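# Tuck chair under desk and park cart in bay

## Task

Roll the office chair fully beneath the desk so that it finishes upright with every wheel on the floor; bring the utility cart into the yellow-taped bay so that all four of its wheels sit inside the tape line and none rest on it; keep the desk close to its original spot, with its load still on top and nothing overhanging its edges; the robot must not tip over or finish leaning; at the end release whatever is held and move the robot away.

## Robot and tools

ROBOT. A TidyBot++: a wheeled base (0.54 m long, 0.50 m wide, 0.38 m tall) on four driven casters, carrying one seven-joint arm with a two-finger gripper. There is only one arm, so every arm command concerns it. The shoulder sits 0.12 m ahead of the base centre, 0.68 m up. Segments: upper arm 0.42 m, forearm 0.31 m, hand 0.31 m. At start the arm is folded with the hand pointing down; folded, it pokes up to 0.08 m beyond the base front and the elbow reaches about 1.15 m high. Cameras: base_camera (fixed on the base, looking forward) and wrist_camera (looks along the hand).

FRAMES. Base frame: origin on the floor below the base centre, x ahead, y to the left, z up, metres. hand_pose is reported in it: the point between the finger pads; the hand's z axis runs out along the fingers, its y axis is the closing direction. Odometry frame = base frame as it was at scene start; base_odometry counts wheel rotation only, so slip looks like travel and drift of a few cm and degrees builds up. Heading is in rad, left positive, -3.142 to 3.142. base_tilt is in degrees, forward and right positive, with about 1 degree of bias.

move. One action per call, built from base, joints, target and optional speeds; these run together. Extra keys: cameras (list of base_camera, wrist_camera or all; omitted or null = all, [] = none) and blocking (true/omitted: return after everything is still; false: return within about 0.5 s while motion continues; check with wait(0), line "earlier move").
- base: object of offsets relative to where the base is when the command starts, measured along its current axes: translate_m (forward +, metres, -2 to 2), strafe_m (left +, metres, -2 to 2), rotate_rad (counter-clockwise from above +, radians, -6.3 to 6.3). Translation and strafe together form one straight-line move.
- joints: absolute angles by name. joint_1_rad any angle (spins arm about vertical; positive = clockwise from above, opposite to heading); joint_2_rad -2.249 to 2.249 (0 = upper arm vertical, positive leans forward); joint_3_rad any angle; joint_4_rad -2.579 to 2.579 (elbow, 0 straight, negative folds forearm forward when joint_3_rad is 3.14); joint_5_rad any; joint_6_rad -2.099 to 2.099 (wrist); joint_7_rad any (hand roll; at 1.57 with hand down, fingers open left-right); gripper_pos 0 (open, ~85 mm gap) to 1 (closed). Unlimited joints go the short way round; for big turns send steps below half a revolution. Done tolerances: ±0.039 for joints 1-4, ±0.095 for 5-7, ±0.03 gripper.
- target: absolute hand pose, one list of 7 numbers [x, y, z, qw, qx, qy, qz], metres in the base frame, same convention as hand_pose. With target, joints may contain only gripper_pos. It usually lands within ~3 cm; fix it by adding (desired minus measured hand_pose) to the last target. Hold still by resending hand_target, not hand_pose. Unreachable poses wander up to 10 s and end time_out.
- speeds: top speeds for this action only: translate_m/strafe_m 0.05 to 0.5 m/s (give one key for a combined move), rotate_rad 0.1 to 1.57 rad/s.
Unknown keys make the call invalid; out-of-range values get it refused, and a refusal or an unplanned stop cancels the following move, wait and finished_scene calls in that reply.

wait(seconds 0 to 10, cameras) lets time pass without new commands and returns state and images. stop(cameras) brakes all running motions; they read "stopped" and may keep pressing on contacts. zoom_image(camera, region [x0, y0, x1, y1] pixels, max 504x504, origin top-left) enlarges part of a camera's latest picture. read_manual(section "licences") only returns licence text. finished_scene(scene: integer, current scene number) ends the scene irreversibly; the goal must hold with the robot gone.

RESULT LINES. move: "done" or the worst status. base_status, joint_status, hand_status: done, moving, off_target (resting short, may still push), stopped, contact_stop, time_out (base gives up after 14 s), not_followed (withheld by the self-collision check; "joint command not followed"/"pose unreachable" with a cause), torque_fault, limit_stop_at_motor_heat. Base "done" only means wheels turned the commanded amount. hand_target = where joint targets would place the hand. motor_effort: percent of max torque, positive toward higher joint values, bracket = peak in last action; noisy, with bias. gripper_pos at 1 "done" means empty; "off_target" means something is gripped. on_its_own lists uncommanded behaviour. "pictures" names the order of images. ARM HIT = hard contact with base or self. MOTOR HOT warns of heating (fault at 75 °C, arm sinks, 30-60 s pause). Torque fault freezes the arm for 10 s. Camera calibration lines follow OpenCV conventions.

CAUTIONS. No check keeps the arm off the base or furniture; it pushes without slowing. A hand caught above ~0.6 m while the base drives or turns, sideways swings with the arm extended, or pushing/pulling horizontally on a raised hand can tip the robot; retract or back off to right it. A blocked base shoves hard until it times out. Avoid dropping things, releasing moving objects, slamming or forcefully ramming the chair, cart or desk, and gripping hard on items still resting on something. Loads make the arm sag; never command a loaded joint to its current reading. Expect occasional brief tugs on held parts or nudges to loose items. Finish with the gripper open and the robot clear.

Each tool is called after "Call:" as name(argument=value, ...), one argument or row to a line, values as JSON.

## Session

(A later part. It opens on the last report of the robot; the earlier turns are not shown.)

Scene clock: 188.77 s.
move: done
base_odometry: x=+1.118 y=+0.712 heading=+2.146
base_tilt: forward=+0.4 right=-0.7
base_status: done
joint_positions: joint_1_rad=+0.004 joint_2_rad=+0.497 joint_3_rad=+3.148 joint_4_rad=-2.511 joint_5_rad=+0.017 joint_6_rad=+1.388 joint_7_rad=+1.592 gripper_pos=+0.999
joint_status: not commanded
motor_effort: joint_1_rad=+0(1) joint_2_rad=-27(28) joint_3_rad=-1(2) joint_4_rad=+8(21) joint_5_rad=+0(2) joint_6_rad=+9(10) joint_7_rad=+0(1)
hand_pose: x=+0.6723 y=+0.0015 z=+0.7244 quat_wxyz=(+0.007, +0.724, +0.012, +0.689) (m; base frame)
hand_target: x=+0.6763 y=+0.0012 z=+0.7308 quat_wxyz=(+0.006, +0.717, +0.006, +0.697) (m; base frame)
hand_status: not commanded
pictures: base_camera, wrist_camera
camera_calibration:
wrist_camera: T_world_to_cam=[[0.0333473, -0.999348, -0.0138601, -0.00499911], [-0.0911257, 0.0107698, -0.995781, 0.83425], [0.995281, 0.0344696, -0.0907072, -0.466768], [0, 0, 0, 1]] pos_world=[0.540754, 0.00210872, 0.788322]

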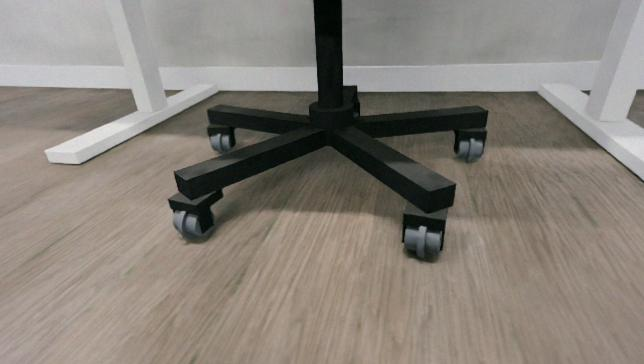

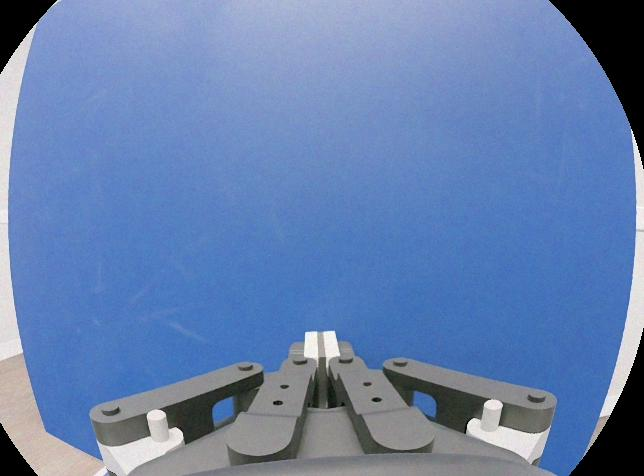

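Call:
move(
  base={"translate_m":0.07},
  speeds={"translate_m":0.06},
)

Call:
move(
  base={"translate_m":0.04},
  speeds={"translate_m":0.05},
)

Scene clock: 193.57 s.
move: done
base_odometry: x=+1.080 y=+0.771 heading=+2.146
base_tilt: forward=+0.4 right=-0.7
base_status: done
joint_positions: joint_1_rad=+0.004 joint_2_rad=+0.494 joint_3_rad=+3.148 joint_4_rad=-2.520 joint_5_rad=+0.017 joint_6_rad=+1.392 joint_7_rad=+1.592 gripper_pos=+0.999
joint_status: not commanded
motor_effort: joint_1_rad=+0(2) joint_2_rad=-26(28) joint_3_rad=-1(2) joint_4_rad=+9(16) joint_5_rad=+0(2) joint_6_rad=+9(10) joint_7_rad=+0(1)
hand_pose: x=+0.6695 y=+0.0016 z=+0.7246 quat_wxyz=(+0.007, +0.725, +0.012, +0.689) (m; base frame)
hand_target: x=+0.6763 y=+0.0012 z=+0.7308 quat_wxyz=(+0.006, +0.717, +0.006, +0.697) (m; base frame)
hand_status: not commanded
pictures: base_camera, wrist_camera
camera_calibration:
wrist_camera: T_world_to_cam=[[0.0334203, -0.999344, -0.0139838, -0.00478869], [-0.0920059, 0.0108559, -0.995699, 0.834703], [0.995197, 0.0345631, -0.0915827, -0.46325], [0, 0, 0, 1]] pos_world=[0.537983, 0.00216434, 0.78862]

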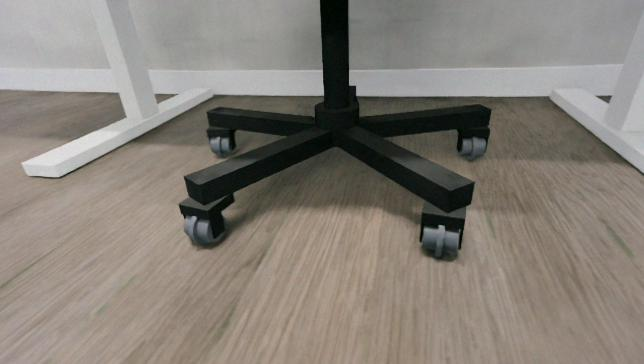

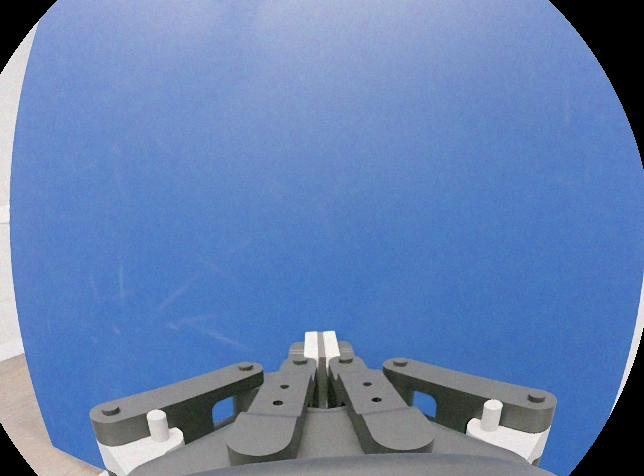

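Scene clock: 194.87 s.
move: done
base_odometry: x=+1.058 y=+0.804 heading=+2.145
base_tilt: forward=+0.4 right=-0.7
base_status: done
joint_positions: joint_1_rad=-0.012 joint_2_rad=+0.493 joint_3_rad=+3.140 joint_4_rad=-2.527 joint_5_rad=+0.017 joint_6_rad=+1.396 joint_7_rad=+1.592 gripper_pos=+0.999
joint_status: not commanded
motor_effort: joint_1_rad=+1(5) joint_2_rad=-27(29) joint_3_rad=+0(3) joint_4_rad=+12(18) joint_5_rad=-1(5) joint_6_rad=+10(11) joint_7_rad=+0(1)
hand_pose: x=+0.6669 y=+0.0137 z=+0.7236 quat_wxyz=(-0.002, +0.726, +0.019, +0.688) (m; base frame)
hand_target: x=+0.6763 y=+0.0012 z=+0.7308 quat_wxyz=(+0.006, +0.717, +0.006, +0.697) (m; base frame)
hand_status: not commanded
pictures: base_camera, wrist_camera
camera_calibration:
wrist_camera: T_world_to_cam=[[0.0557867, -0.998289, -0.0174994, -0.00493325], [-0.0953126, 0.012122, -0.995374, 0.835248], [0.993883, 0.0571965, -0.0944733, -0.458531], [0, 0, 0, 1]] pos_world=[0.535611, 0.0111766, 0.787979]

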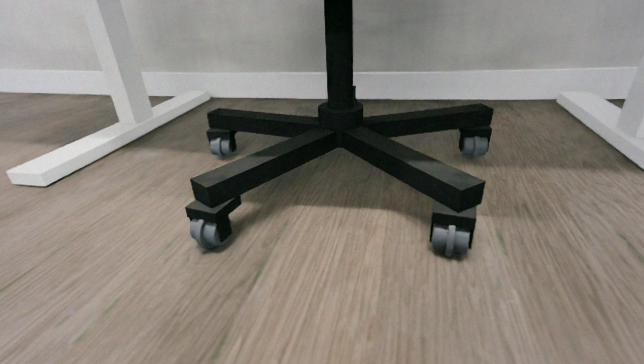

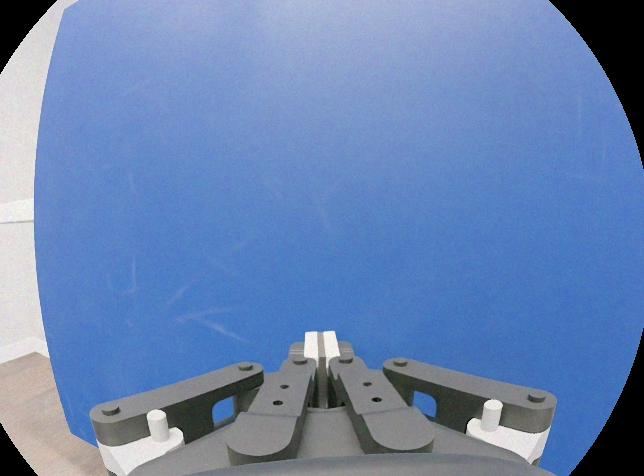

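Call:
move(
  base={"translate_m":0.06},
  speeds={"translate_m":0.05},
)

Call:
zoom_image(
  camera="wrist_camera",
  region=[0, 120, 120, 300],
)

Scene clock: 200.80 s.
move: done
base_odometry: x=+1.026 y=+0.854 heading=+2.145
base_tilt: forward=+0.4 right=-0.7
base_status: done
joint_positions: joint_1_rad=-0.025 joint_2_rad=+0.440 joint_3_rad=+3.128 joint_4_rad=-2.663 joint_5_rad=+0.017 joint_6_rad=+1.418 joint_7_rad=+1.592 gripper_pos=+0.999
joint_status: not commanded
motor_effort: joint_1_rad=+7(8) joint_2_rad=-12(26) joint_3_rad=+6(6) joint_4_rad=+35(38) joint_5_rad=-6(7) joint_6_rad=+7(10) joint_7_rad=+0(0)
hand_pose: x=+0.6189 y=+0.0248 z=+0.7133 quat_wxyz=(-0.013, +0.746, +0.026, +0.666) (m; base frame)
hand_target: x=+0.6763 y=+0.0012 z=+0.7308 quat_wxyz=(+0.006, +0.717, +0.006, +0.697) (m; base frame)
hand_status: not commanded
pictures: base_camera, wrist_camera
camera_calibration:
wrist_camera: T_world_to_cam=[[0.0783901, -0.99659, -0.0257487, 0.000486431], [-0.154724, 0.013353, -0.987868, 0.851713], [0.984843, 0.081423, -0.15315, -0.365603], [0, 0, 0, 1]] pos_world=[0.491803, 0.0188803, 0.7854]

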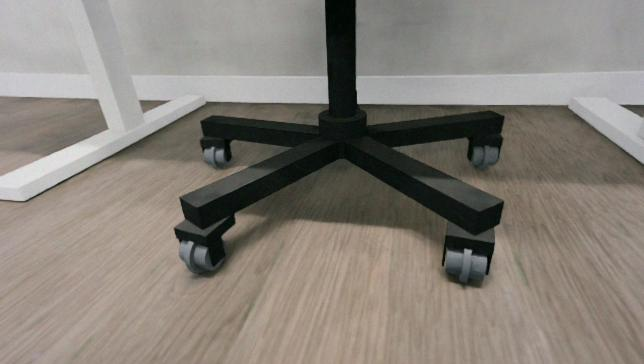

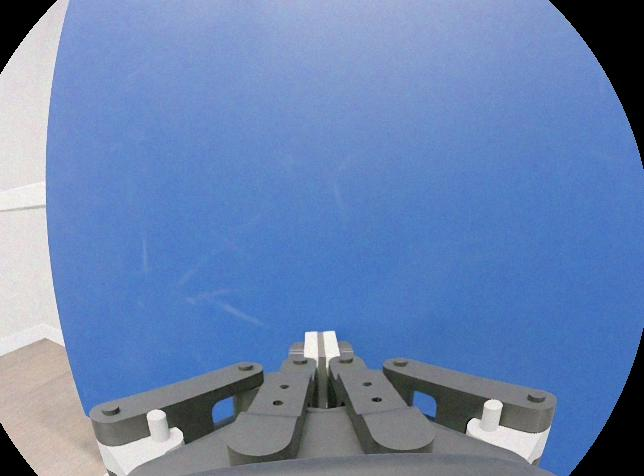

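Scaled by 2.800.

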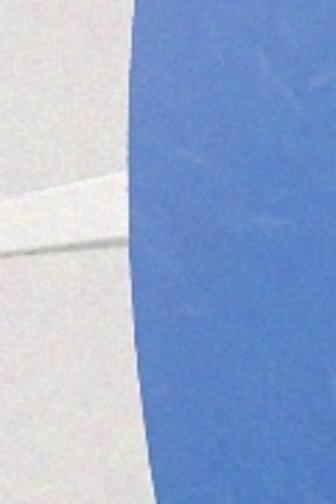

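Call:
move(
  base={"translate_m":-0.36},
  speeds={"translate_m":0.25},
)

Call:
move(
  base={"strafe_m":-0.85,"rotate_rad":1.573},
  joints={"joint_1_rad":0,"joint_2_rad":-0.397,"joint_3_rad":3.142,"joint_4_rad":-2.53,"joint_5_rad":0,"joint_6_rad":0.2},
)

Call:
move(
  base={"strafe_m":1.2},
)

Scene clock: 212.17 s.
move: done
base_odometry: x=+1.222 y=+0.552 heading=+2.146
base_tilt: forward=+0.4 right=-0.7
base_status: done
joint_positions: joint_1_rad=-0.006 joint_2_rad=+0.504 joint_3_rad=+3.133 joint_4_rad=-2.499 joint_5_rad=+0.014 joint_6_rad=+1.409 joint_7_rad=+1.592 gripper_pos=+0.999
joint_status: not commanded
motor_effort: joint_1_rad=-1(7) joint_2_rad=-27(30) joint_3_rad=-1(6) joint_4_rad=+8(33) joint_5_rad=-1(7) joint_6_rad=+9(12) joint_7_rad=+0(1)
hand_pose: x=+0.6766 y=+0.0132 z=+0.7317 quat_wxyz=(-0.003, +0.715, +0.017, +0.699) (m; base frame)
hand_target: x=+0.6763 y=+0.0012 z=+0.7308 quat_wxyz=(+0.006, +0.717, +0.006, +0.697) (m; base frame)
hand_status: not commanded
pictures: base_camera, wrist_camera
camera_calibration:
wrist_camera: T_world_to_cam=[[0.054384, -0.998308, -0.0205933, -0.00260976], [-0.0648346, 0.0170499, -0.99775, 0.82535], [0.996413, 0.0555968, -0.0637976, -0.491524], [0, 0, 0, 1]] pos_world=[0.543414, 0.0106497, 0.792082]

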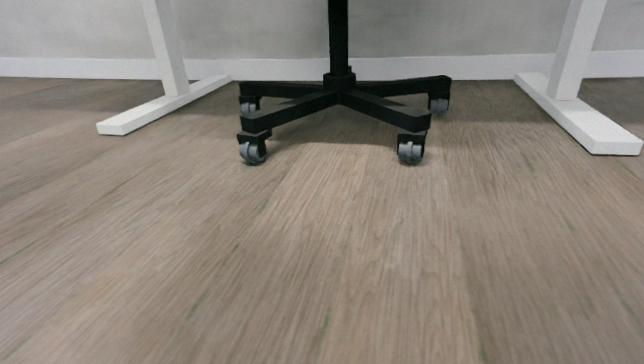

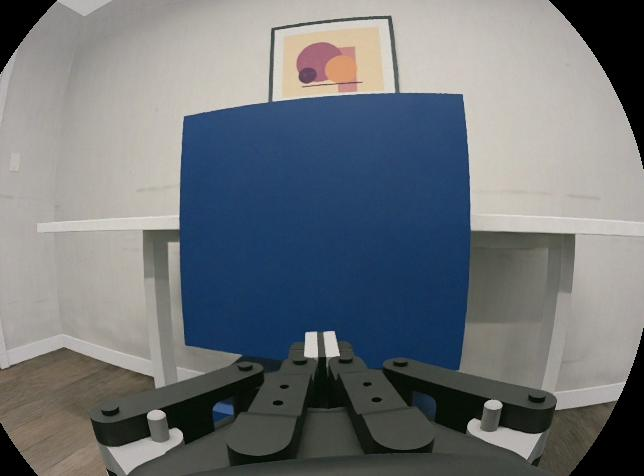

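Scene clock: 215.37 s.
move: done
base_odometry: x=+1.936 y=+1.014 heading=-2.564
base_tilt: forward=+0.4 right=-0.7
base_status: done
joint_positions: joint_1_rad=-0.006 joint_2_rad=-0.386 joint_3_rad=+3.133 joint_4_rad=-2.525 joint_5_rad=+0.014 joint_6_rad=+0.242 joint_7_rad=+1.592 gripper_pos=+0.999
joint_status: all done
motor_effort: joint_1_rad=-1(2) joint_2_rad=-5(29) joint_3_rad=-1(2) joint_4_rad=+19(20) joint_5_rad=+0(2) joint_6_rad=+9(10) joint_7_rad=+1(1)
hand_pose: x=+0.5201 y=+0.0086 z=+0.8026 quat_wxyz=(+0.006, +0.812, +0.022, +0.583) (m; base frame)
hand_target: x=+0.5134 y=+0.0012 z=+0.7920 quat_wxyz=(+0.005, +0.823, +0.006, +0.568) (m; base frame)
hand_status: not commanded
pictures: base_camera, wrist_camera
camera_calibration:
wrist_camera: T_world_to_cam=[[0.0418039, -0.999074, -0.010131, 0.000843827], [-0.35909, -0.00556139, -0.933286, 0.987509], [0.932366, 0.042653, -0.35899, -0.06048], [0, 0, 0, 1]] pos_world=[0.410959, 0.00891462, 0.899926]

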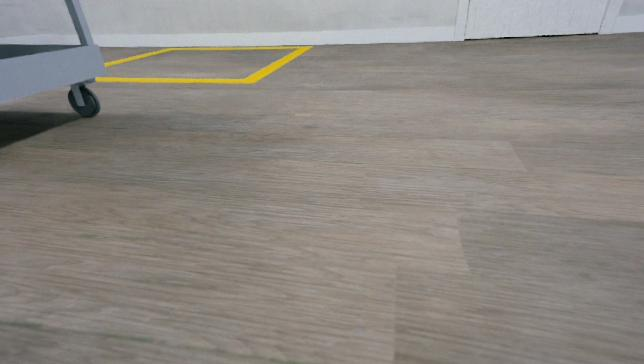

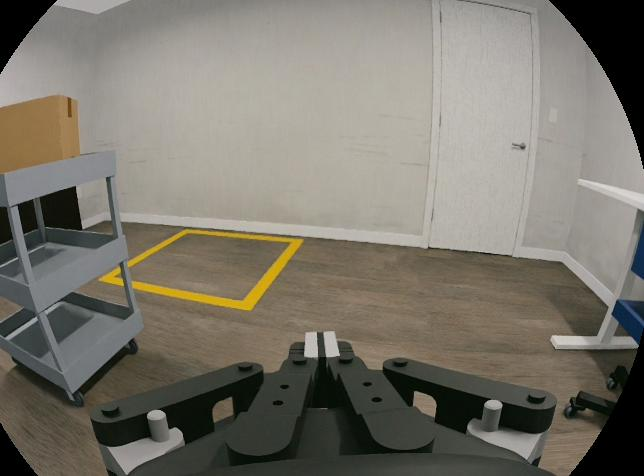

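Scene clock: 218.77 s.
move: done
base_odometry: x=+2.591 y=+0.009 heading=-2.564
base_tilt: forward=+0.4 right=-0.7
base_status: done
joint_positions: joint_1_rad=-0.006 joint_2_rad=-0.386 joint_3_rad=+3.133 joint_4_rad=-2.525 joint_5_rad=+0.014 joint_6_rad=+0.241 joint_7_rad=+1.592 gripper_pos=+0.999
joint_status: not commanded
motor_effort: joint_1_rad=+0(1) joint_2_rad=-6(7) joint_3_rad=-1(2) joint_4_rad=+20(20) joint_5_rad=+0(1) joint_6_rad=+9(9) joint_7_rad=+0(1)
hand_pose: x=+0.5201 y=+0.0085 z=+0.8024 quat_wxyz=(+0.006, +0.812, +0.022, +0.583) (m; base frame)
hand_target: x=+0.5134 y=+0.0012 z=+0.7920 quat_wxyz=(+0.005, +0.823, +0.006, +0.568) (m; base frame)
hand_status: not commanded
pictures: base_camera, wrist_camera
camera_calibration:
wrist_camera: T_world_to_cam=[[0.0416767, -0.999079, -0.0101898, 0.0009042], [-0.359773, -0.00549184, -0.933024, 0.987427], [0.932109, 0.0425513, -0.35967, -0.0598087], [0, 0, 0, 1]] pos_world=[0.41096, 0.00887109, 0.899791]

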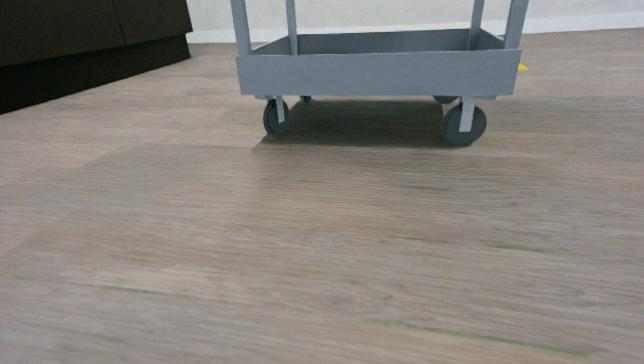

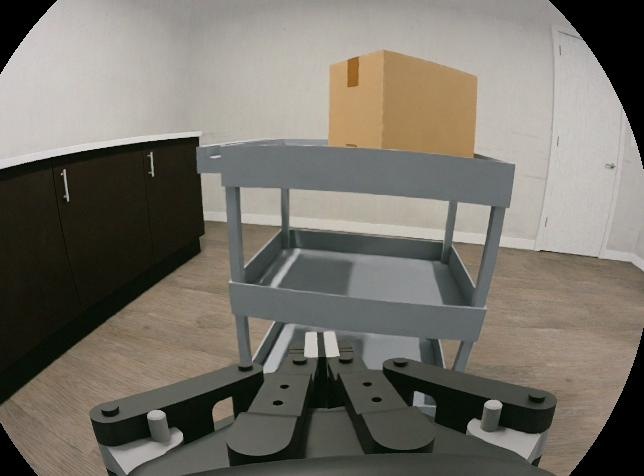

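Call:
move(
  base={"strafe_m":-0.14},
  joints={"joint_1_rad":3.1},
)

Call:
move(
  base={"translate_m":0.55},
  speeds={"translate_m":0.3},
)

Call:
move(
  base={"translate_m":0.4},
  speeds={"translate_m":0.08},
)

Scene clock: 230.00 s.
move: done
base_odometry: x=+2.515 y=+0.126 heading=-2.564
base_tilt: forward=+0.4 right=-0.7
base_status: done
joint_positions: joint_1_rad=+3.083 joint_2_rad=-0.388 joint_3_rad=+3.133 joint_4_rad=-2.526 joint_5_rad=+0.014 joint_6_rad=+0.240 joint_7_rad=+1.592 gripper_pos=+0.999
joint_status: all done
motor_effort: joint_1_rad=-1(2) joint_2_rad=-5(8) joint_3_rad=+0(2) joint_4_rad=+19(20) joint_5_rad=+0(1) joint_6_rad=+9(9) joint_7_rad=+0(0)
hand_pose: x=-0.2807 y=-0.0295 z=+0.8024 quat_wxyz=(+0.582, +0.043, -0.812, +0.009) (m; base frame)
hand_target: x=-0.2750 y=-0.0176 z=+0.7920 quat_wxyz=(+0.568, +0.024, -0.823, +0.007) (m; base frame)
hand_status: not commanded
pictures: base_camera, wrist_camera
camera_calibration:
wrist_camera: T_world_to_cam=[[-0.0940784, 0.995512, -0.0102077, 0.0170818], [0.359137, 0.0243729, -0.932967, 0.901795], [-0.928531, -0.0914379, -0.359818, 0.162077], [0, 0, 0, 1]] pos_world=[-0.171767, -0.0241646, 0.899837]

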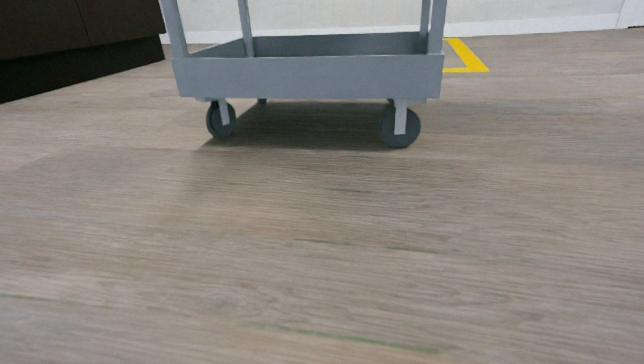

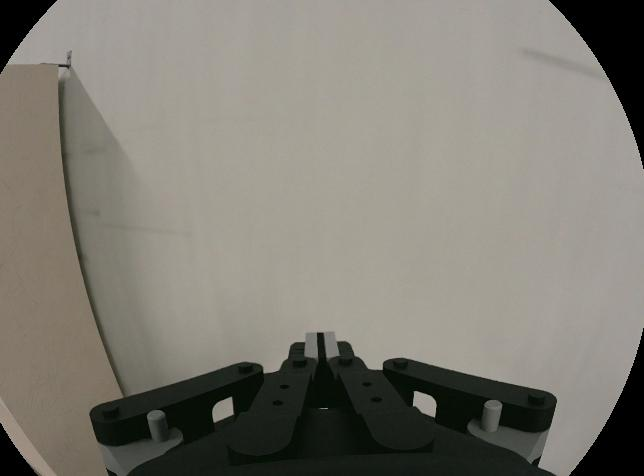

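Scene clock: 232.70 s.
move: done
base_odometry: x=+2.054 y=-0.174 heading=-2.564
base_tilt: forward=+0.4 right=-0.8
base_status: done
joint_positions: joint_1_rad=+3.083 joint_2_rad=-0.390 joint_3_rad=+3.133 joint_4_rad=-2.527 joint_5_rad=+0.014 joint_6_rad=+0.240 joint_7_rad=+1.592 gripper_pos=+0.999
joint_status: not commanded
motor_effort: joint_1_rad=-1(1) joint_2_rad=-5(8) joint_3_rad=-1(1) joint_4_rad=+19(20) joint_5_rad=+1(1) joint_6_rad=+9(9) joint_7_rad=+0(0)
hand_pose: x=-0.2800 y=-0.0293 z=+0.8026 quat_wxyz=(+0.583, +0.043, -0.811, +0.009) (m; base frame)
hand_target: x=-0.2750 y=-0.0176 z=+0.7920 quat_wxyz=(+0.568, +0.024, -0.823, +0.007) (m; base frame)
hand_status: not commanded
pictures: base_camera, wrist_camera
camera_calibration:
wrist_camera: T_world_to_cam=[[-0.0937256, 0.995546, -0.0101562, 0.0170187], [0.358257, 0.0242068, -0.933309, 0.901786], [-0.928907, -0.0911135, -0.35893, 0.162012], [0, 0, 0, 1]] pos_world=[-0.170982, -0.0240107, 0.899969]

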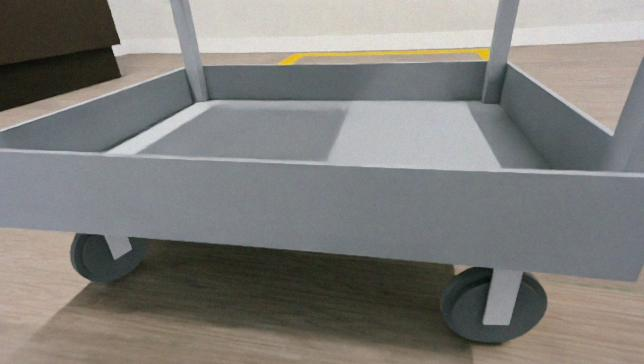

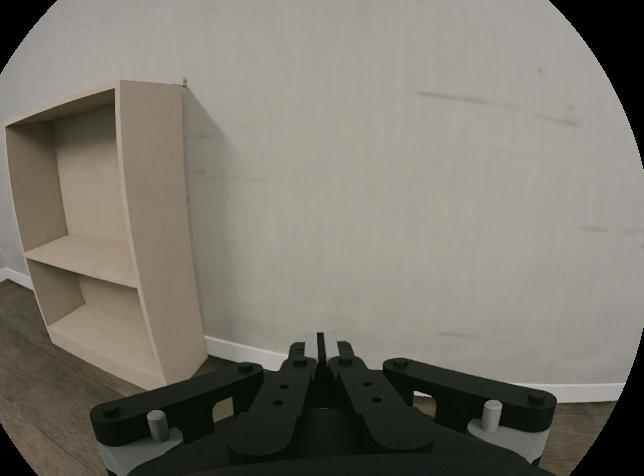

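Scene clock: 238.20 s.
move: done
base_odometry: x=+1.719 y=-0.392 heading=-2.564
base_tilt: forward=+0.4 right=-0.7
base_status: done
joint_positions: joint_1_rad=+3.084 joint_2_rad=-0.392 joint_3_rad=+3.133 joint_4_rad=-2.527 joint_5_rad=+0.014 joint_6_rad=+0.239 joint_7_rad=+1.592 gripper_pos=+0.999
joint_status: not commanded
motor_effort: joint_1_rad=-1(1) joint_2_rad=-5(8) joint_3_rad=-1(1) joint_4_rad=+19(20) joint_5_rad=+0(1) joint_6_rad=+9(9) joint_7_rad=+0(1)
hand_pose: x=-0.2797 y=-0.0290 z=+0.8027 quat_wxyz=(+0.583, +0.043, -0.811, +0.009) (m; base frame)
hand_target: x=-0.2750 y=-0.0176 z=+0.7920 quat_wxyz=(+0.568, +0.024, -0.823, +0.007) (m; base frame)
hand_status: not commanded
pictures: base_camera, wrist_camera
camera_calibration:
wrist_camera: T_world_to_cam=[[-0.0929589, 0.995618, -0.0101356, 0.0169217], [0.358042, 0.0239275, -0.933399, 0.901702], [-0.929066, -0.0903967, -0.358698, 0.162165], [0, 0, 0, 1]] pos_world=[-0.170612, -0.0237638, 0.899987]

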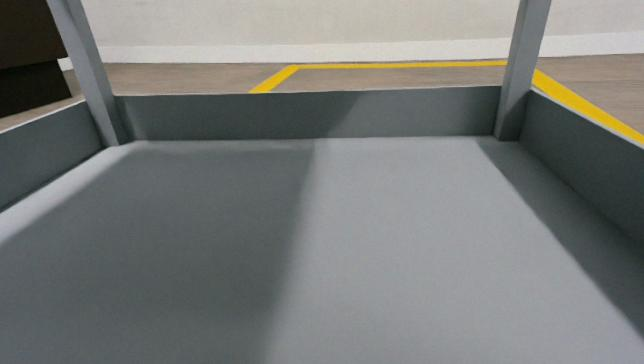

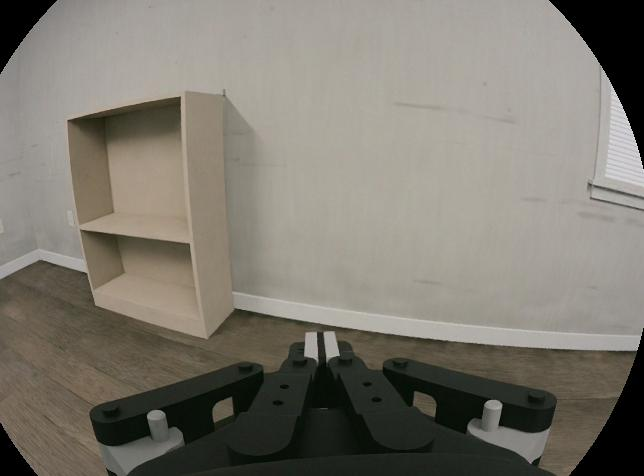

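Call:
move(
  base={"translate_m":0.35,"strafe_m":-0.08,"rotate_rad":-0.3},
  speeds={"translate_m":0.12,"rotate_rad":0.11},
)

Call:
move(
  base={"translate_m":0.3},
  speeds={"translate_m":0.12},
)

Scene clock: 266.97 s.
move: done
base_odometry: x=+1.382 y=-0.516 heading=-2.863
base_tilt: forward=+0.2 right=-0.8
base_status: done
joint_positions: joint_1_rad=+3.085 joint_2_rad=-0.393 joint_3_rad=+3.133 joint_4_rad=-2.528 joint_5_rad=+0.014 joint_6_rad=+0.238 joint_7_rad=+1.592 gripper_pos=+0.999
joint_status: not commanded
motor_effort: joint_1_rad=-1(2) joint_2_rad=-5(12) joint_3_rad=-1(2) joint_4_rad=+19(21) joint_5_rad=+0(2) joint_6_rad=+9(9) joint_7_rad=+0(1)
hand_pose: x=-0.2793 y=-0.0284 z=+0.8024 quat_wxyz=(+0.583, +0.042, -0.812, +0.009) (m; base frame)
hand_target: x=-0.2750 y=-0.0176 z=+0.7920 quat_wxyz=(+0.568, +0.024, -0.823, +0.007) (m; base frame)
hand_status: not commanded
pictures: base_camera, wrist_camera
camera_calibration:
wrist_camera: T_world_to_cam=[[-0.0915604, 0.995748, -0.0101373, 0.0167703], [0.358678, 0.0234808, -0.933166, 0.901229], [-0.92896, -0.089077, -0.359303, 0.163056], [0, 0, 0, 1]] pos_world=[-0.170243, -0.023336, 0.899752]

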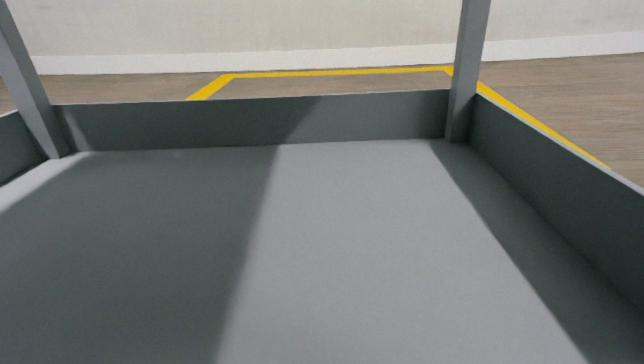

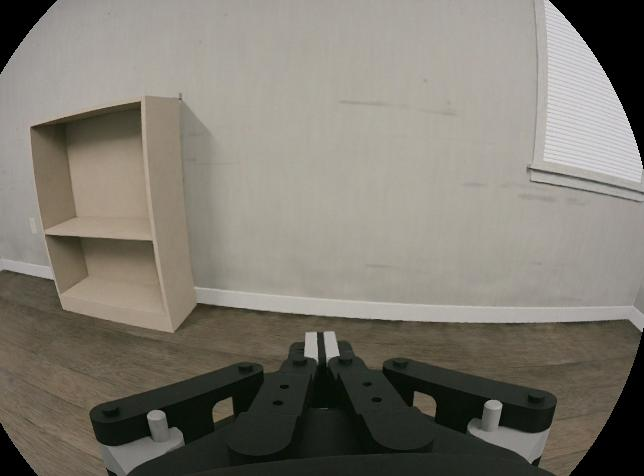

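Scene clock: 270.20 s.
move: done
base_odometry: x=+1.095 y=-0.598 heading=-2.863
base_tilt: forward=+0.2 right=-0.8
base_status: done
joint_positions: joint_1_rad=+3.085 joint_2_rad=-0.393 joint_3_rad=+3.133 joint_4_rad=-2.528 joint_5_rad=+0.014 joint_6_rad=+0.238 joint_7_rad=+1.592 gripper_pos=+0.999
joint_status: not commanded
motor_effort: joint_1_rad=+0(1) joint_2_rad=-5(7) joint_3_rad=-1(1) joint_4_rad=+19(20) joint_5_rad=+0(1) joint_6_rad=+9(9) joint_7_rad=+0(1)
hand_pose: x=-0.2793 y=-0.0284 z=+0.8024 quat_wxyz=(+0.583, +0.042, -0.812, +0.009) (m; base frame)
hand_target: x=-0.2750 y=-0.0176 z=+0.7920 quat_wxyz=(+0.568, +0.024, -0.823, +0.007) (m; base frame)
hand_status: not commanded
pictures: base_camera, wrist_camera
camera_calibration:
wrist_camera: T_world_to_cam=[[-0.0915311, 0.995751, -0.0101373, 0.0167668], [0.358679, 0.0234703, -0.933166, 0.901229], [-0.928963, -0.0890497, -0.359303, 0.163056], [0, 0, 0, 1]] pos_world=[-0.170244, -0.0233275, 0.899752]

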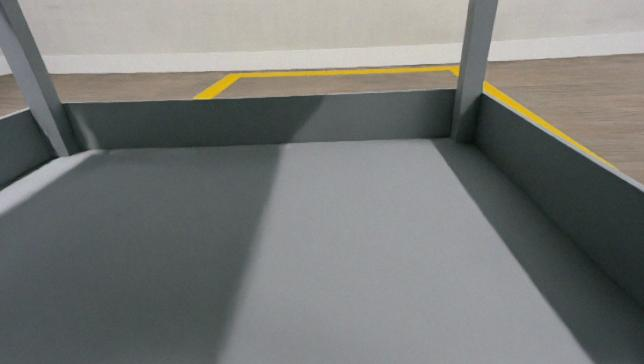

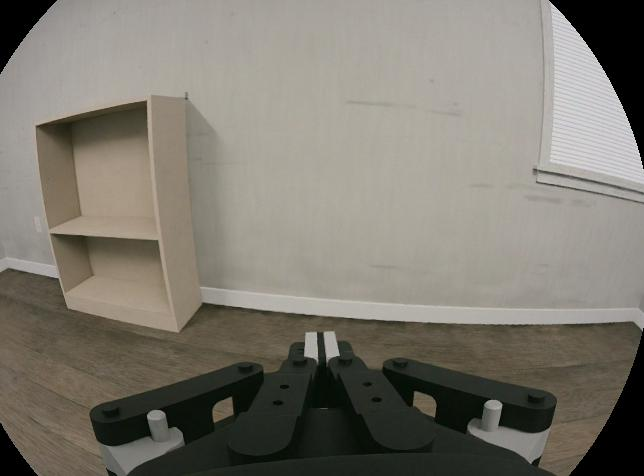

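Call:
move(
  base={"translate_m":-0.06},
  cameras=[],
)

Call:
move(
  base={"strafe_m":0.3},
)

Call:
move(
  base={"translate_m":0.33,"strafe_m":0.15,"rotate_rad":-0.5},
  speeds={"translate_m":0.12,"rotate_rad":0.17},
)

Scene clock: 290.77 s.
move: done
base_odometry: x=+1.152 y=-0.582 heading=-2.863
base_tilt: forward=+0.4 right=-0.7
base_status: done
joint_positions: joint_1_rad=+3.086 joint_2_rad=-0.393 joint_3_rad=+3.133 joint_4_rad=-2.529 joint_5_rad=+0.014 joint_6_rad=+0.238 joint_7_rad=+1.592 gripper_pos=+0.999
joint_status: not commanded
motor_effort: joint_1_rad=-1(1) joint_2_rad=-4(8) joint_3_rad=+0(1) joint_4_rad=+19(21) joint_5_rad=+0(1) joint_6_rad=+9(9) joint_7_rad=+0(1)
hand_pose: x=-0.2791 y=-0.0283 z=+0.8019 quat_wxyz=(+0.582, +0.042, -0.812, +0.008) (m; base frame)
hand_target: x=-0.2750 y=-0.0176 z=+0.7920 quat_wxyz=(+0.568, +0.024, -0.823, +0.007) (m; base frame)
hand_status: not commanded
pictures: none
No camera images: "cameras" was empty.

Scene clock: 292.67 s.
move: done
base_odometry: x=+1.235 y=-0.870 heading=-2.862
base_tilt: forward=+0.4 right=-0.7
base_status: done
joint_positions: joint_1_rad=+3.087 joint_2_rad=-0.393 joint_3_rad=+3.133 joint_4_rad=-2.529 joint_5_rad=+0.014 joint_6_rad=+0.238 joint_7_rad=+1.592 gripper_pos=+0.999
joint_status: not commanded
motor_effort: joint_1_rad=-1(1) joint_2_rad=-5(7) joint_3_rad=+0(2) joint_4_rad=+19(20) joint_5_rad=+1(1) joint_6_rad=+9(9) joint_7_rad=+0(1)
hand_pose: x=-0.2792 y=-0.0279 z=+0.8019 quat_wxyz=(+0.582, +0.042, -0.812, +0.008) (m; base frame)
hand_target: x=-0.2750 y=-0.0176 z=+0.7920 quat_wxyz=(+0.568, +0.024, -0.823, +0.007) (m; base frame)
hand_status: not commanded
pictures: base_camera, wrist_camera
camera_calibration:
wrist_camera: T_world_to_cam=[[-0.0902428, 0.995867, -0.0102524, 0.0166992], [0.359657, 0.022988, -0.932801, 0.900728], [-0.92871, -0.087866, -0.360246, 0.163922], [0, 0, 0, 1]] pos_world=[-0.17021, -0.0229329, 0.899424]

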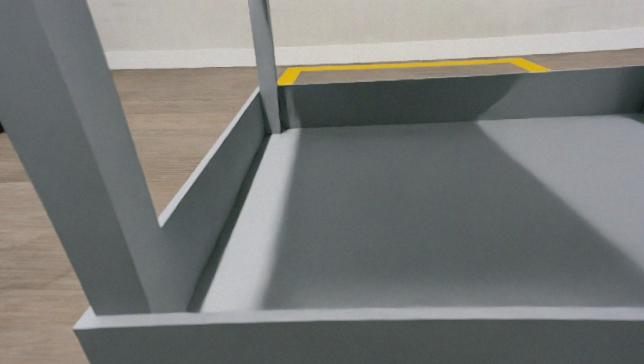

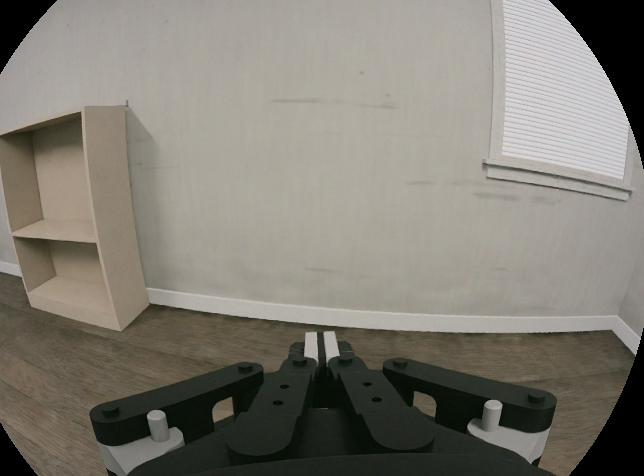

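Scene clock: 296.23 s.
move: done
base_odometry: x=+0.959 y=-1.105 heading=+2.920
base_tilt: forward=+0.4 right=-0.8
base_status: done
joint_positions: joint_1_rad=+3.087 joint_2_rad=-0.393 joint_3_rad=+3.133 joint_4_rad=-2.529 joint_5_rad=+0.014 joint_6_rad=+0.238 joint_7_rad=+1.592 gripper_pos=+0.999
joint_status: not commanded
motor_effort: joint_1_rad=-1(2) joint_2_rad=-5(8) joint_3_rad=+0(2) joint_4_rad=+19(20) joint_5_rad=-1(1) joint_6_rad=+9(9) joint_7_rad=+0(1)
hand_pose: x=-0.2791 y=-0.0276 z=+0.8018 quat_wxyz=(+0.582, +0.041, -0.812, +0.008) (m; base frame)
hand_target: x=-0.2750 y=-0.0176 z=+0.7920 quat_wxyz=(+0.568, +0.024, -0.823, +0.007) (m; base frame)
hand_status: not commanded
pictures: base_camera, wrist_camera
camera_calibration:
wrist_camera: T_world_to_cam=[[-0.0896507, 0.99592, -0.0102557, 0.0166343], [0.359898, 0.0227924, -0.932713, 0.900584], [-0.928675, -0.0873094, -0.360473, 0.164195], [0, 0, 0, 1]] pos_world=[-0.170143, -0.0227572, 0.899345]

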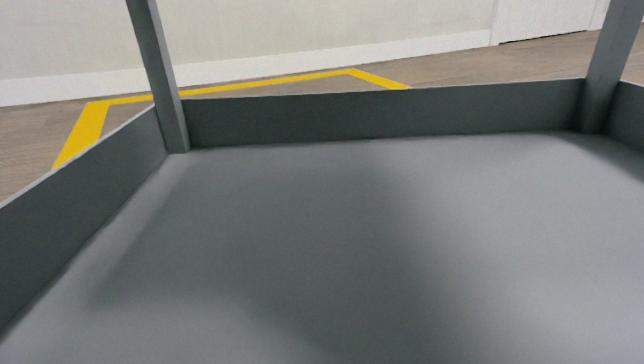

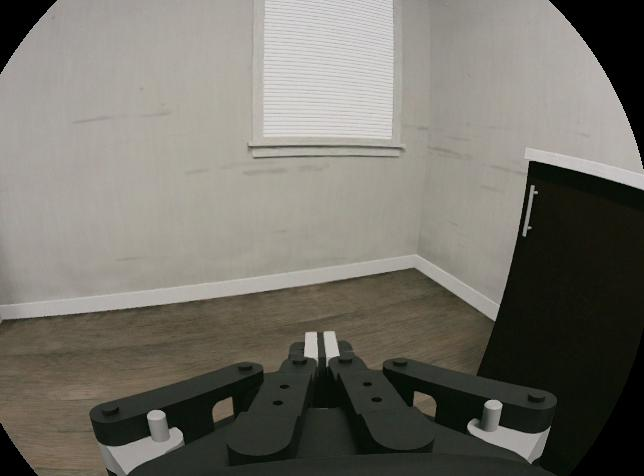

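Call:
move(
  base={"translate_m":0.23,"strafe_m":0.19,"rotate_rad":-0.5},
  speeds={"translate_m":0.11,"rotate_rad":0.19},
)

Call:
move(
  base={"translate_m":0.23,"strafe_m":0.19,"rotate_rad":-0.5},
  speeds={"translate_m":0.11,"rotate_rad":0.19},
)

Scene clock: 306.47 s.
move: done
base_odometry: x=+0.693 y=-1.240 heading=+2.420
base_tilt: forward=+0.4 right=-0.7
base_status: done
joint_positions: joint_1_rad=+3.087 joint_2_rad=-0.393 joint_3_rad=+3.133 joint_4_rad=-2.529 joint_5_rad=+0.014 joint_6_rad=+0.238 joint_7_rad=+1.592 gripper_pos=+0.999
joint_status: not commanded
motor_effort: joint_1_rad=-1(1) joint_2_rad=-6(7) joint_3_rad=-1(2) joint_4_rad=+19(20) joint_5_rad=+0(1) joint_6_rad=+8(9) joint_7_rad=+0(1)
hand_pose: x=-0.2791 y=-0.0275 z=+0.8018 quat_wxyz=(+0.582, +0.041, -0.812, +0.008) (m; base frame)
hand_target: x=-0.2750 y=-0.0176 z=+0.7920 quat_wxyz=(+0.568, +0.024, -0.823, +0.007) (m; base frame)
hand_status: not commanded
pictures: base_camera, wrist_camera
camera_calibration:
wrist_camera: T_world_to_cam=[[-0.089302, 0.995952, -0.0102659, 0.0165998], [0.359879, 0.0226544, -0.932724, 0.900594], [-0.928716, -0.0869886, -0.360445, 0.164181], [0, 0, 0, 1]] pos_world=[-0.170145, -0.0226531, 0.899354]

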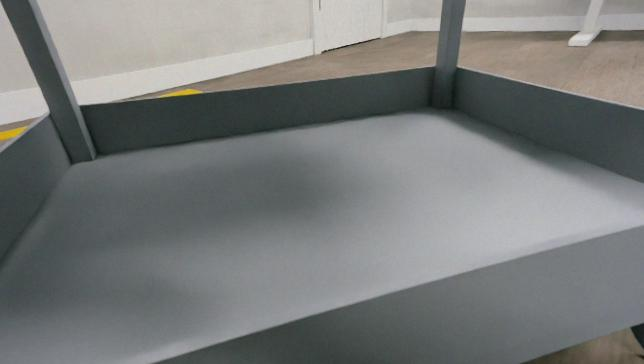

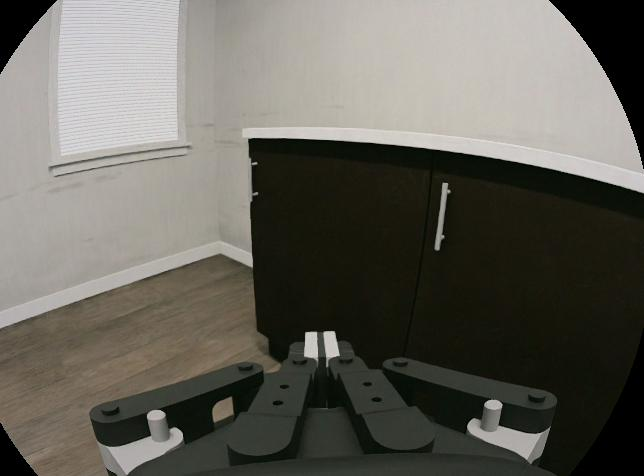

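Scene clock: 309.77 s.
move: done
base_odometry: x=+0.395 y=-1.231 heading=+1.919
base_tilt: forward=+0.4 right=-0.8
base_status: done
joint_positions: joint_1_rad=+3.088 joint_2_rad=-0.393 joint_3_rad=+3.133 joint_4_rad=-2.529 joint_5_rad=+0.014 joint_6_rad=+0.238 joint_7_rad=+1.592 gripper_pos=+0.999
joint_status: not commanded
motor_effort: joint_1_rad=-1(1) joint_2_rad=-5(8) joint_3_rad=+0(1) joint_4_rad=+19(20) joint_5_rad=+0(1) joint_6_rad=+9(9) joint_7_rad=+0(1)
hand_pose: x=-0.2791 y=-0.0274 z=+0.8018 quat_wxyz=(+0.582, +0.041, -0.812, +0.008) (m; base frame)
hand_target: x=-0.2750 y=-0.0176 z=+0.7920 quat_wxyz=(+0.568, +0.024, -0.823, +0.007) (m; base frame)
hand_status: not commanded
pictures: base_camera, wrist_camera
camera_calibration:
wrist_camera: T_world_to_cam=[[-0.0890375, 0.995975, -0.0102648, 0.0165682], [0.359887, 0.02256, -0.932723, 0.900585], [-0.928738, -0.0867415, -0.360447, 0.164208], [0, 0, 0, 1]] pos_world=[-0.170127, -0.0225751, 0.899355]

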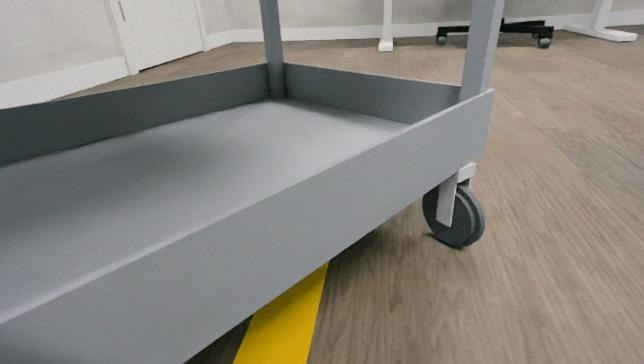

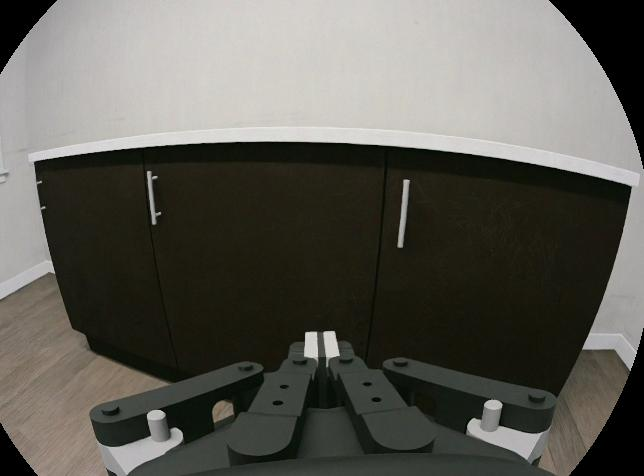

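Call:
move(
  base={"translate_m":0.3,"rotate_rad":0.1},
  speeds={"translate_m":0.12},
)

Call:
move(
  base={"translate_m":-0.35},
  joints={"joint_1_rad":0},
)

Scene clock: 330.47 s.
move: done
base_odometry: x=+0.293 y=-0.949 heading=+2.020
base_tilt: forward=+0.4 right=-0.7
base_status: done
joint_positions: joint_1_rad=+3.088 joint_2_rad=-0.393 joint_3_rad=+3.133 joint_4_rad=-2.529 joint_5_rad=+0.014 joint_6_rad=+0.237 joint_7_rad=+1.592 gripper_pos=+0.999
joint_status: not commanded
motor_effort: joint_1_rad=+0(2) joint_2_rad=-5(9) joint_3_rad=-1(1) joint_4_rad=+19(20) joint_5_rad=+1(1) joint_6_rad=+9(9) joint_7_rad=+0(1)
hand_pose: x=-0.2790 y=-0.0272 z=+0.8020 quat_wxyz=(+0.582, +0.041, -0.812, +0.008) (m; base frame)
hand_target: x=-0.2750 y=-0.0176 z=+0.7920 quat_wxyz=(+0.568, +0.024, -0.823, +0.007) (m; base frame)
hand_status: not commanded
pictures: base_camera, wrist_camera
camera_calibration:
wrist_camera: T_world_to_cam=[[-0.0886578, 0.996009, -0.0102518, 0.016516], [0.359625, 0.0224099, -0.932828, 0.900655], [-0.928875, -0.0863892, -0.360177, 0.164106], [0, 0, 0, 1]] pos_world=[-0.17, -0.0224567, 0.899433]

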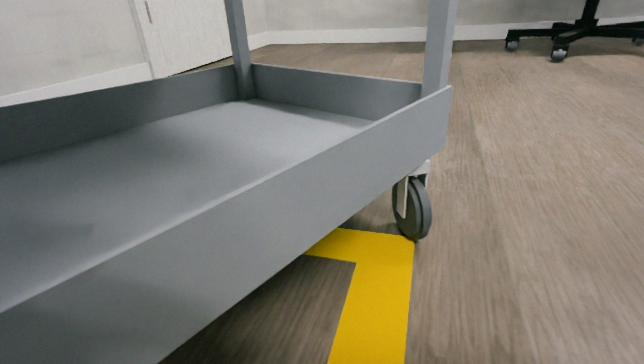

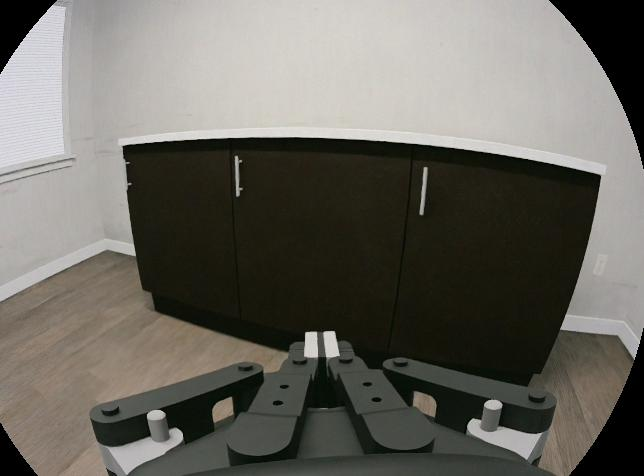

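Scene clock: 334.37 s.
move: done
base_odometry: x=+0.445 y=-1.265 heading=+2.020
base_tilt: forward=+0.4 right=-0.8
base_status: done
joint_positions: joint_1_rad=+0.017 joint_2_rad=-0.394 joint_3_rad=+3.133 joint_4_rad=-2.529 joint_5_rad=+0.014 joint_6_rad=+0.237 joint_7_rad=+1.592 gripper_pos=+0.999
joint_status: all done
motor_effort: joint_1_rad=-1(2) joint_2_rad=-5(9) joint_3_rad=-1(2) joint_4_rad=+19(20) joint_5_rad=+0(1) joint_6_rad=+9(9) joint_7_rad=+0(1)
hand_pose: x=+0.5177 y=-0.0009 z=+0.8019 quat_wxyz=(+0.013, +0.813, +0.012, +0.582) (m; base frame)
hand_target: x=+0.5134 y=+0.0012 z=+0.7920 quat_wxyz=(+0.005, +0.823, +0.006, +0.568) (m; base frame)
hand_status: not commanded
pictures: base_camera, wrist_camera
camera_calibration:
wrist_camera: T_world_to_cam=[[0.0181229, -0.999783, -0.0102453, 0.00380968], [-0.360318, 0.00302772, -0.932825, 0.98622], [0.932654, 0.0205971, -0.360185, -0.0572352], [0, 0, 0, 1]] pos_world=[0.408664, 0.00200173, 0.899394]

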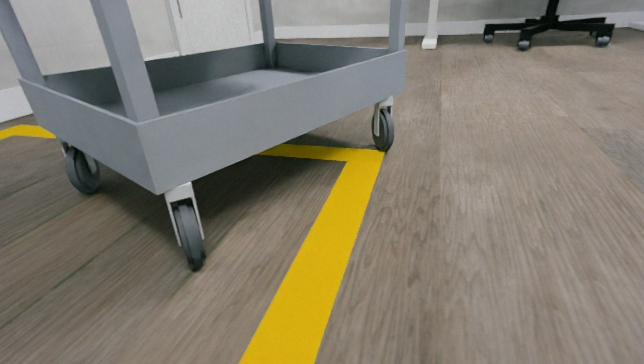

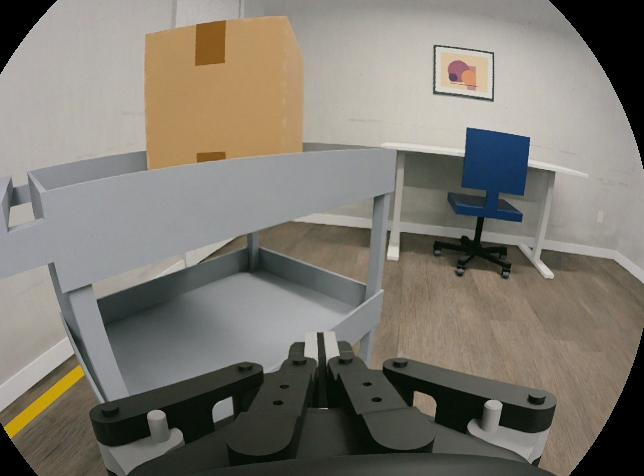

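Call:
move(
  base={"strafe_m":-0.72},
  joints={"joint_1_rad":3.1},
  cameras=[],
)

Call:
move(
  base={"translate_m":1.53,"strafe_m":0.2},
  cameras=[],
)

Call:
move(
  base={"rotate_rad":2.45,"strafe_m":0.22},
)

Scene clock: 355.93 s.
move: done
base_odometry: x=+1.093 y=-0.952 heading=+2.020
base_tilt: forward=+0.4 right=-0.7
base_status: done
joint_positions: joint_1_rad=+3.083 joint_2_rad=-0.394 joint_3_rad=+3.133 joint_4_rad=-2.529 joint_5_rad=+0.014 joint_6_rad=+0.237 joint_7_rad=+1.592 gripper_pos=+0.999
joint_status: all done
motor_effort: joint_1_rad=-1(3) joint_2_rad=-5(7) joint_3_rad=+0(2) joint_4_rad=+19(20) joint_5_rad=+0(1) joint_6_rad=+9(9) joint_7_rad=+0(1)
hand_pose: x=-0.2786 y=-0.0293 z=+0.8019 quat_wxyz=(+0.582, +0.043, -0.812, +0.009) (m; base frame)
hand_target: x=-0.2750 y=-0.0176 z=+0.7920 quat_wxyz=(+0.568, +0.024, -0.823, +0.007) (m; base frame)
hand_status: not commanded
pictures: none
No camera images: "cameras" was empty.

Scene clock: 359.90 s.
move: done
base_odometry: x=+0.249 y=+0.340 heading=+2.020
base_tilt: forward=+0.4 right=-0.7
base_status: done
joint_positions: joint_1_rad=+3.083 joint_2_rad=-0.394 joint_3_rad=+3.133 joint_4_rad=-2.530 joint_5_rad=+0.014 joint_6_rad=+0.237 joint_7_rad=+1.592 gripper_pos=+0.999
joint_status: not commanded
motor_effort: joint_1_rad=+0(1) joint_2_rad=-6(8) joint_3_rad=-1(1) joint_4_rad=+19(20) joint_5_rad=-1(1) joint_6_rad=+9(9) joint_7_rad=+0(1)
hand_pose: x=-0.2785 y=-0.0292 z=+0.8020 quat_wxyz=(+0.582, +0.043, -0.812, +0.009) (m; base frame)
hand_target: x=-0.2750 y=-0.0176 z=+0.7920 quat_wxyz=(+0.568, +0.024, -0.823, +0.007) (m; base frame)
hand_status: not commanded
pictures: none
No camera images: "cameras" was empty.

Scene clock: 362.93 s.
move: done
base_odometry: x=+0.051 y=+0.244 heading=-1.814
base_tilt: forward=+0.4 right=-0.7
base_status: done
joint_positions: joint_1_rad=+3.086 joint_2_rad=-0.394 joint_3_rad=+3.133 joint_4_rad=-2.530 joint_5_rad=+0.014 joint_6_rad=+0.237 joint_7_rad=+1.592 gripper_pos=+0.999
joint_status: not commanded
motor_effort: joint_1_rad=-1(1) joint_2_rad=-5(6) joint_3_rad=+0(2) joint_4_rad=+19(20) joint_5_rad=+0(1) joint_6_rad=+9(9) joint_7_rad=+0(1)
hand_pose: x=-0.2786 y=-0.0281 z=+0.8020 quat_wxyz=(+0.582, +0.042, -0.812, +0.008) (m; base frame)
hand_target: x=-0.2750 y=-0.0176 z=+0.7920 quat_wxyz=(+0.568, +0.024, -0.823, +0.007) (m; base frame)
hand_status: not commanded
pictures: base_camera, wrist_camera
camera_calibration:
wrist_camera: T_world_to_cam=[[-0.0908293, 0.995813, -0.0102783, 0.0167989], [0.359313, 0.0231441, -0.93293, 0.900623], [-0.928786, -0.0884305, -0.359911, 0.164139], [0, 0, 0, 1]] pos_world=[-0.16963, -0.0230578, 0.899467]

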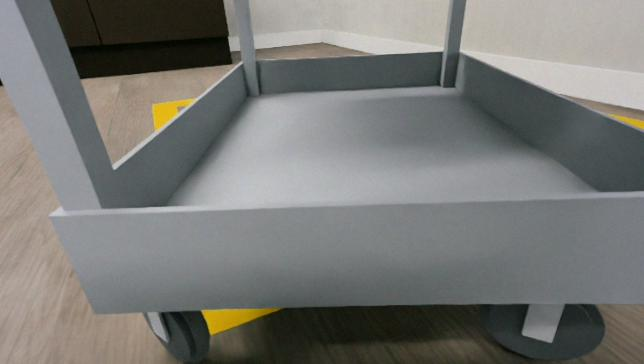

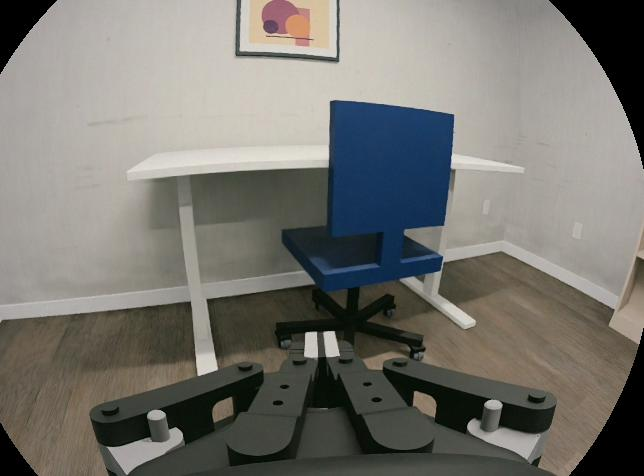

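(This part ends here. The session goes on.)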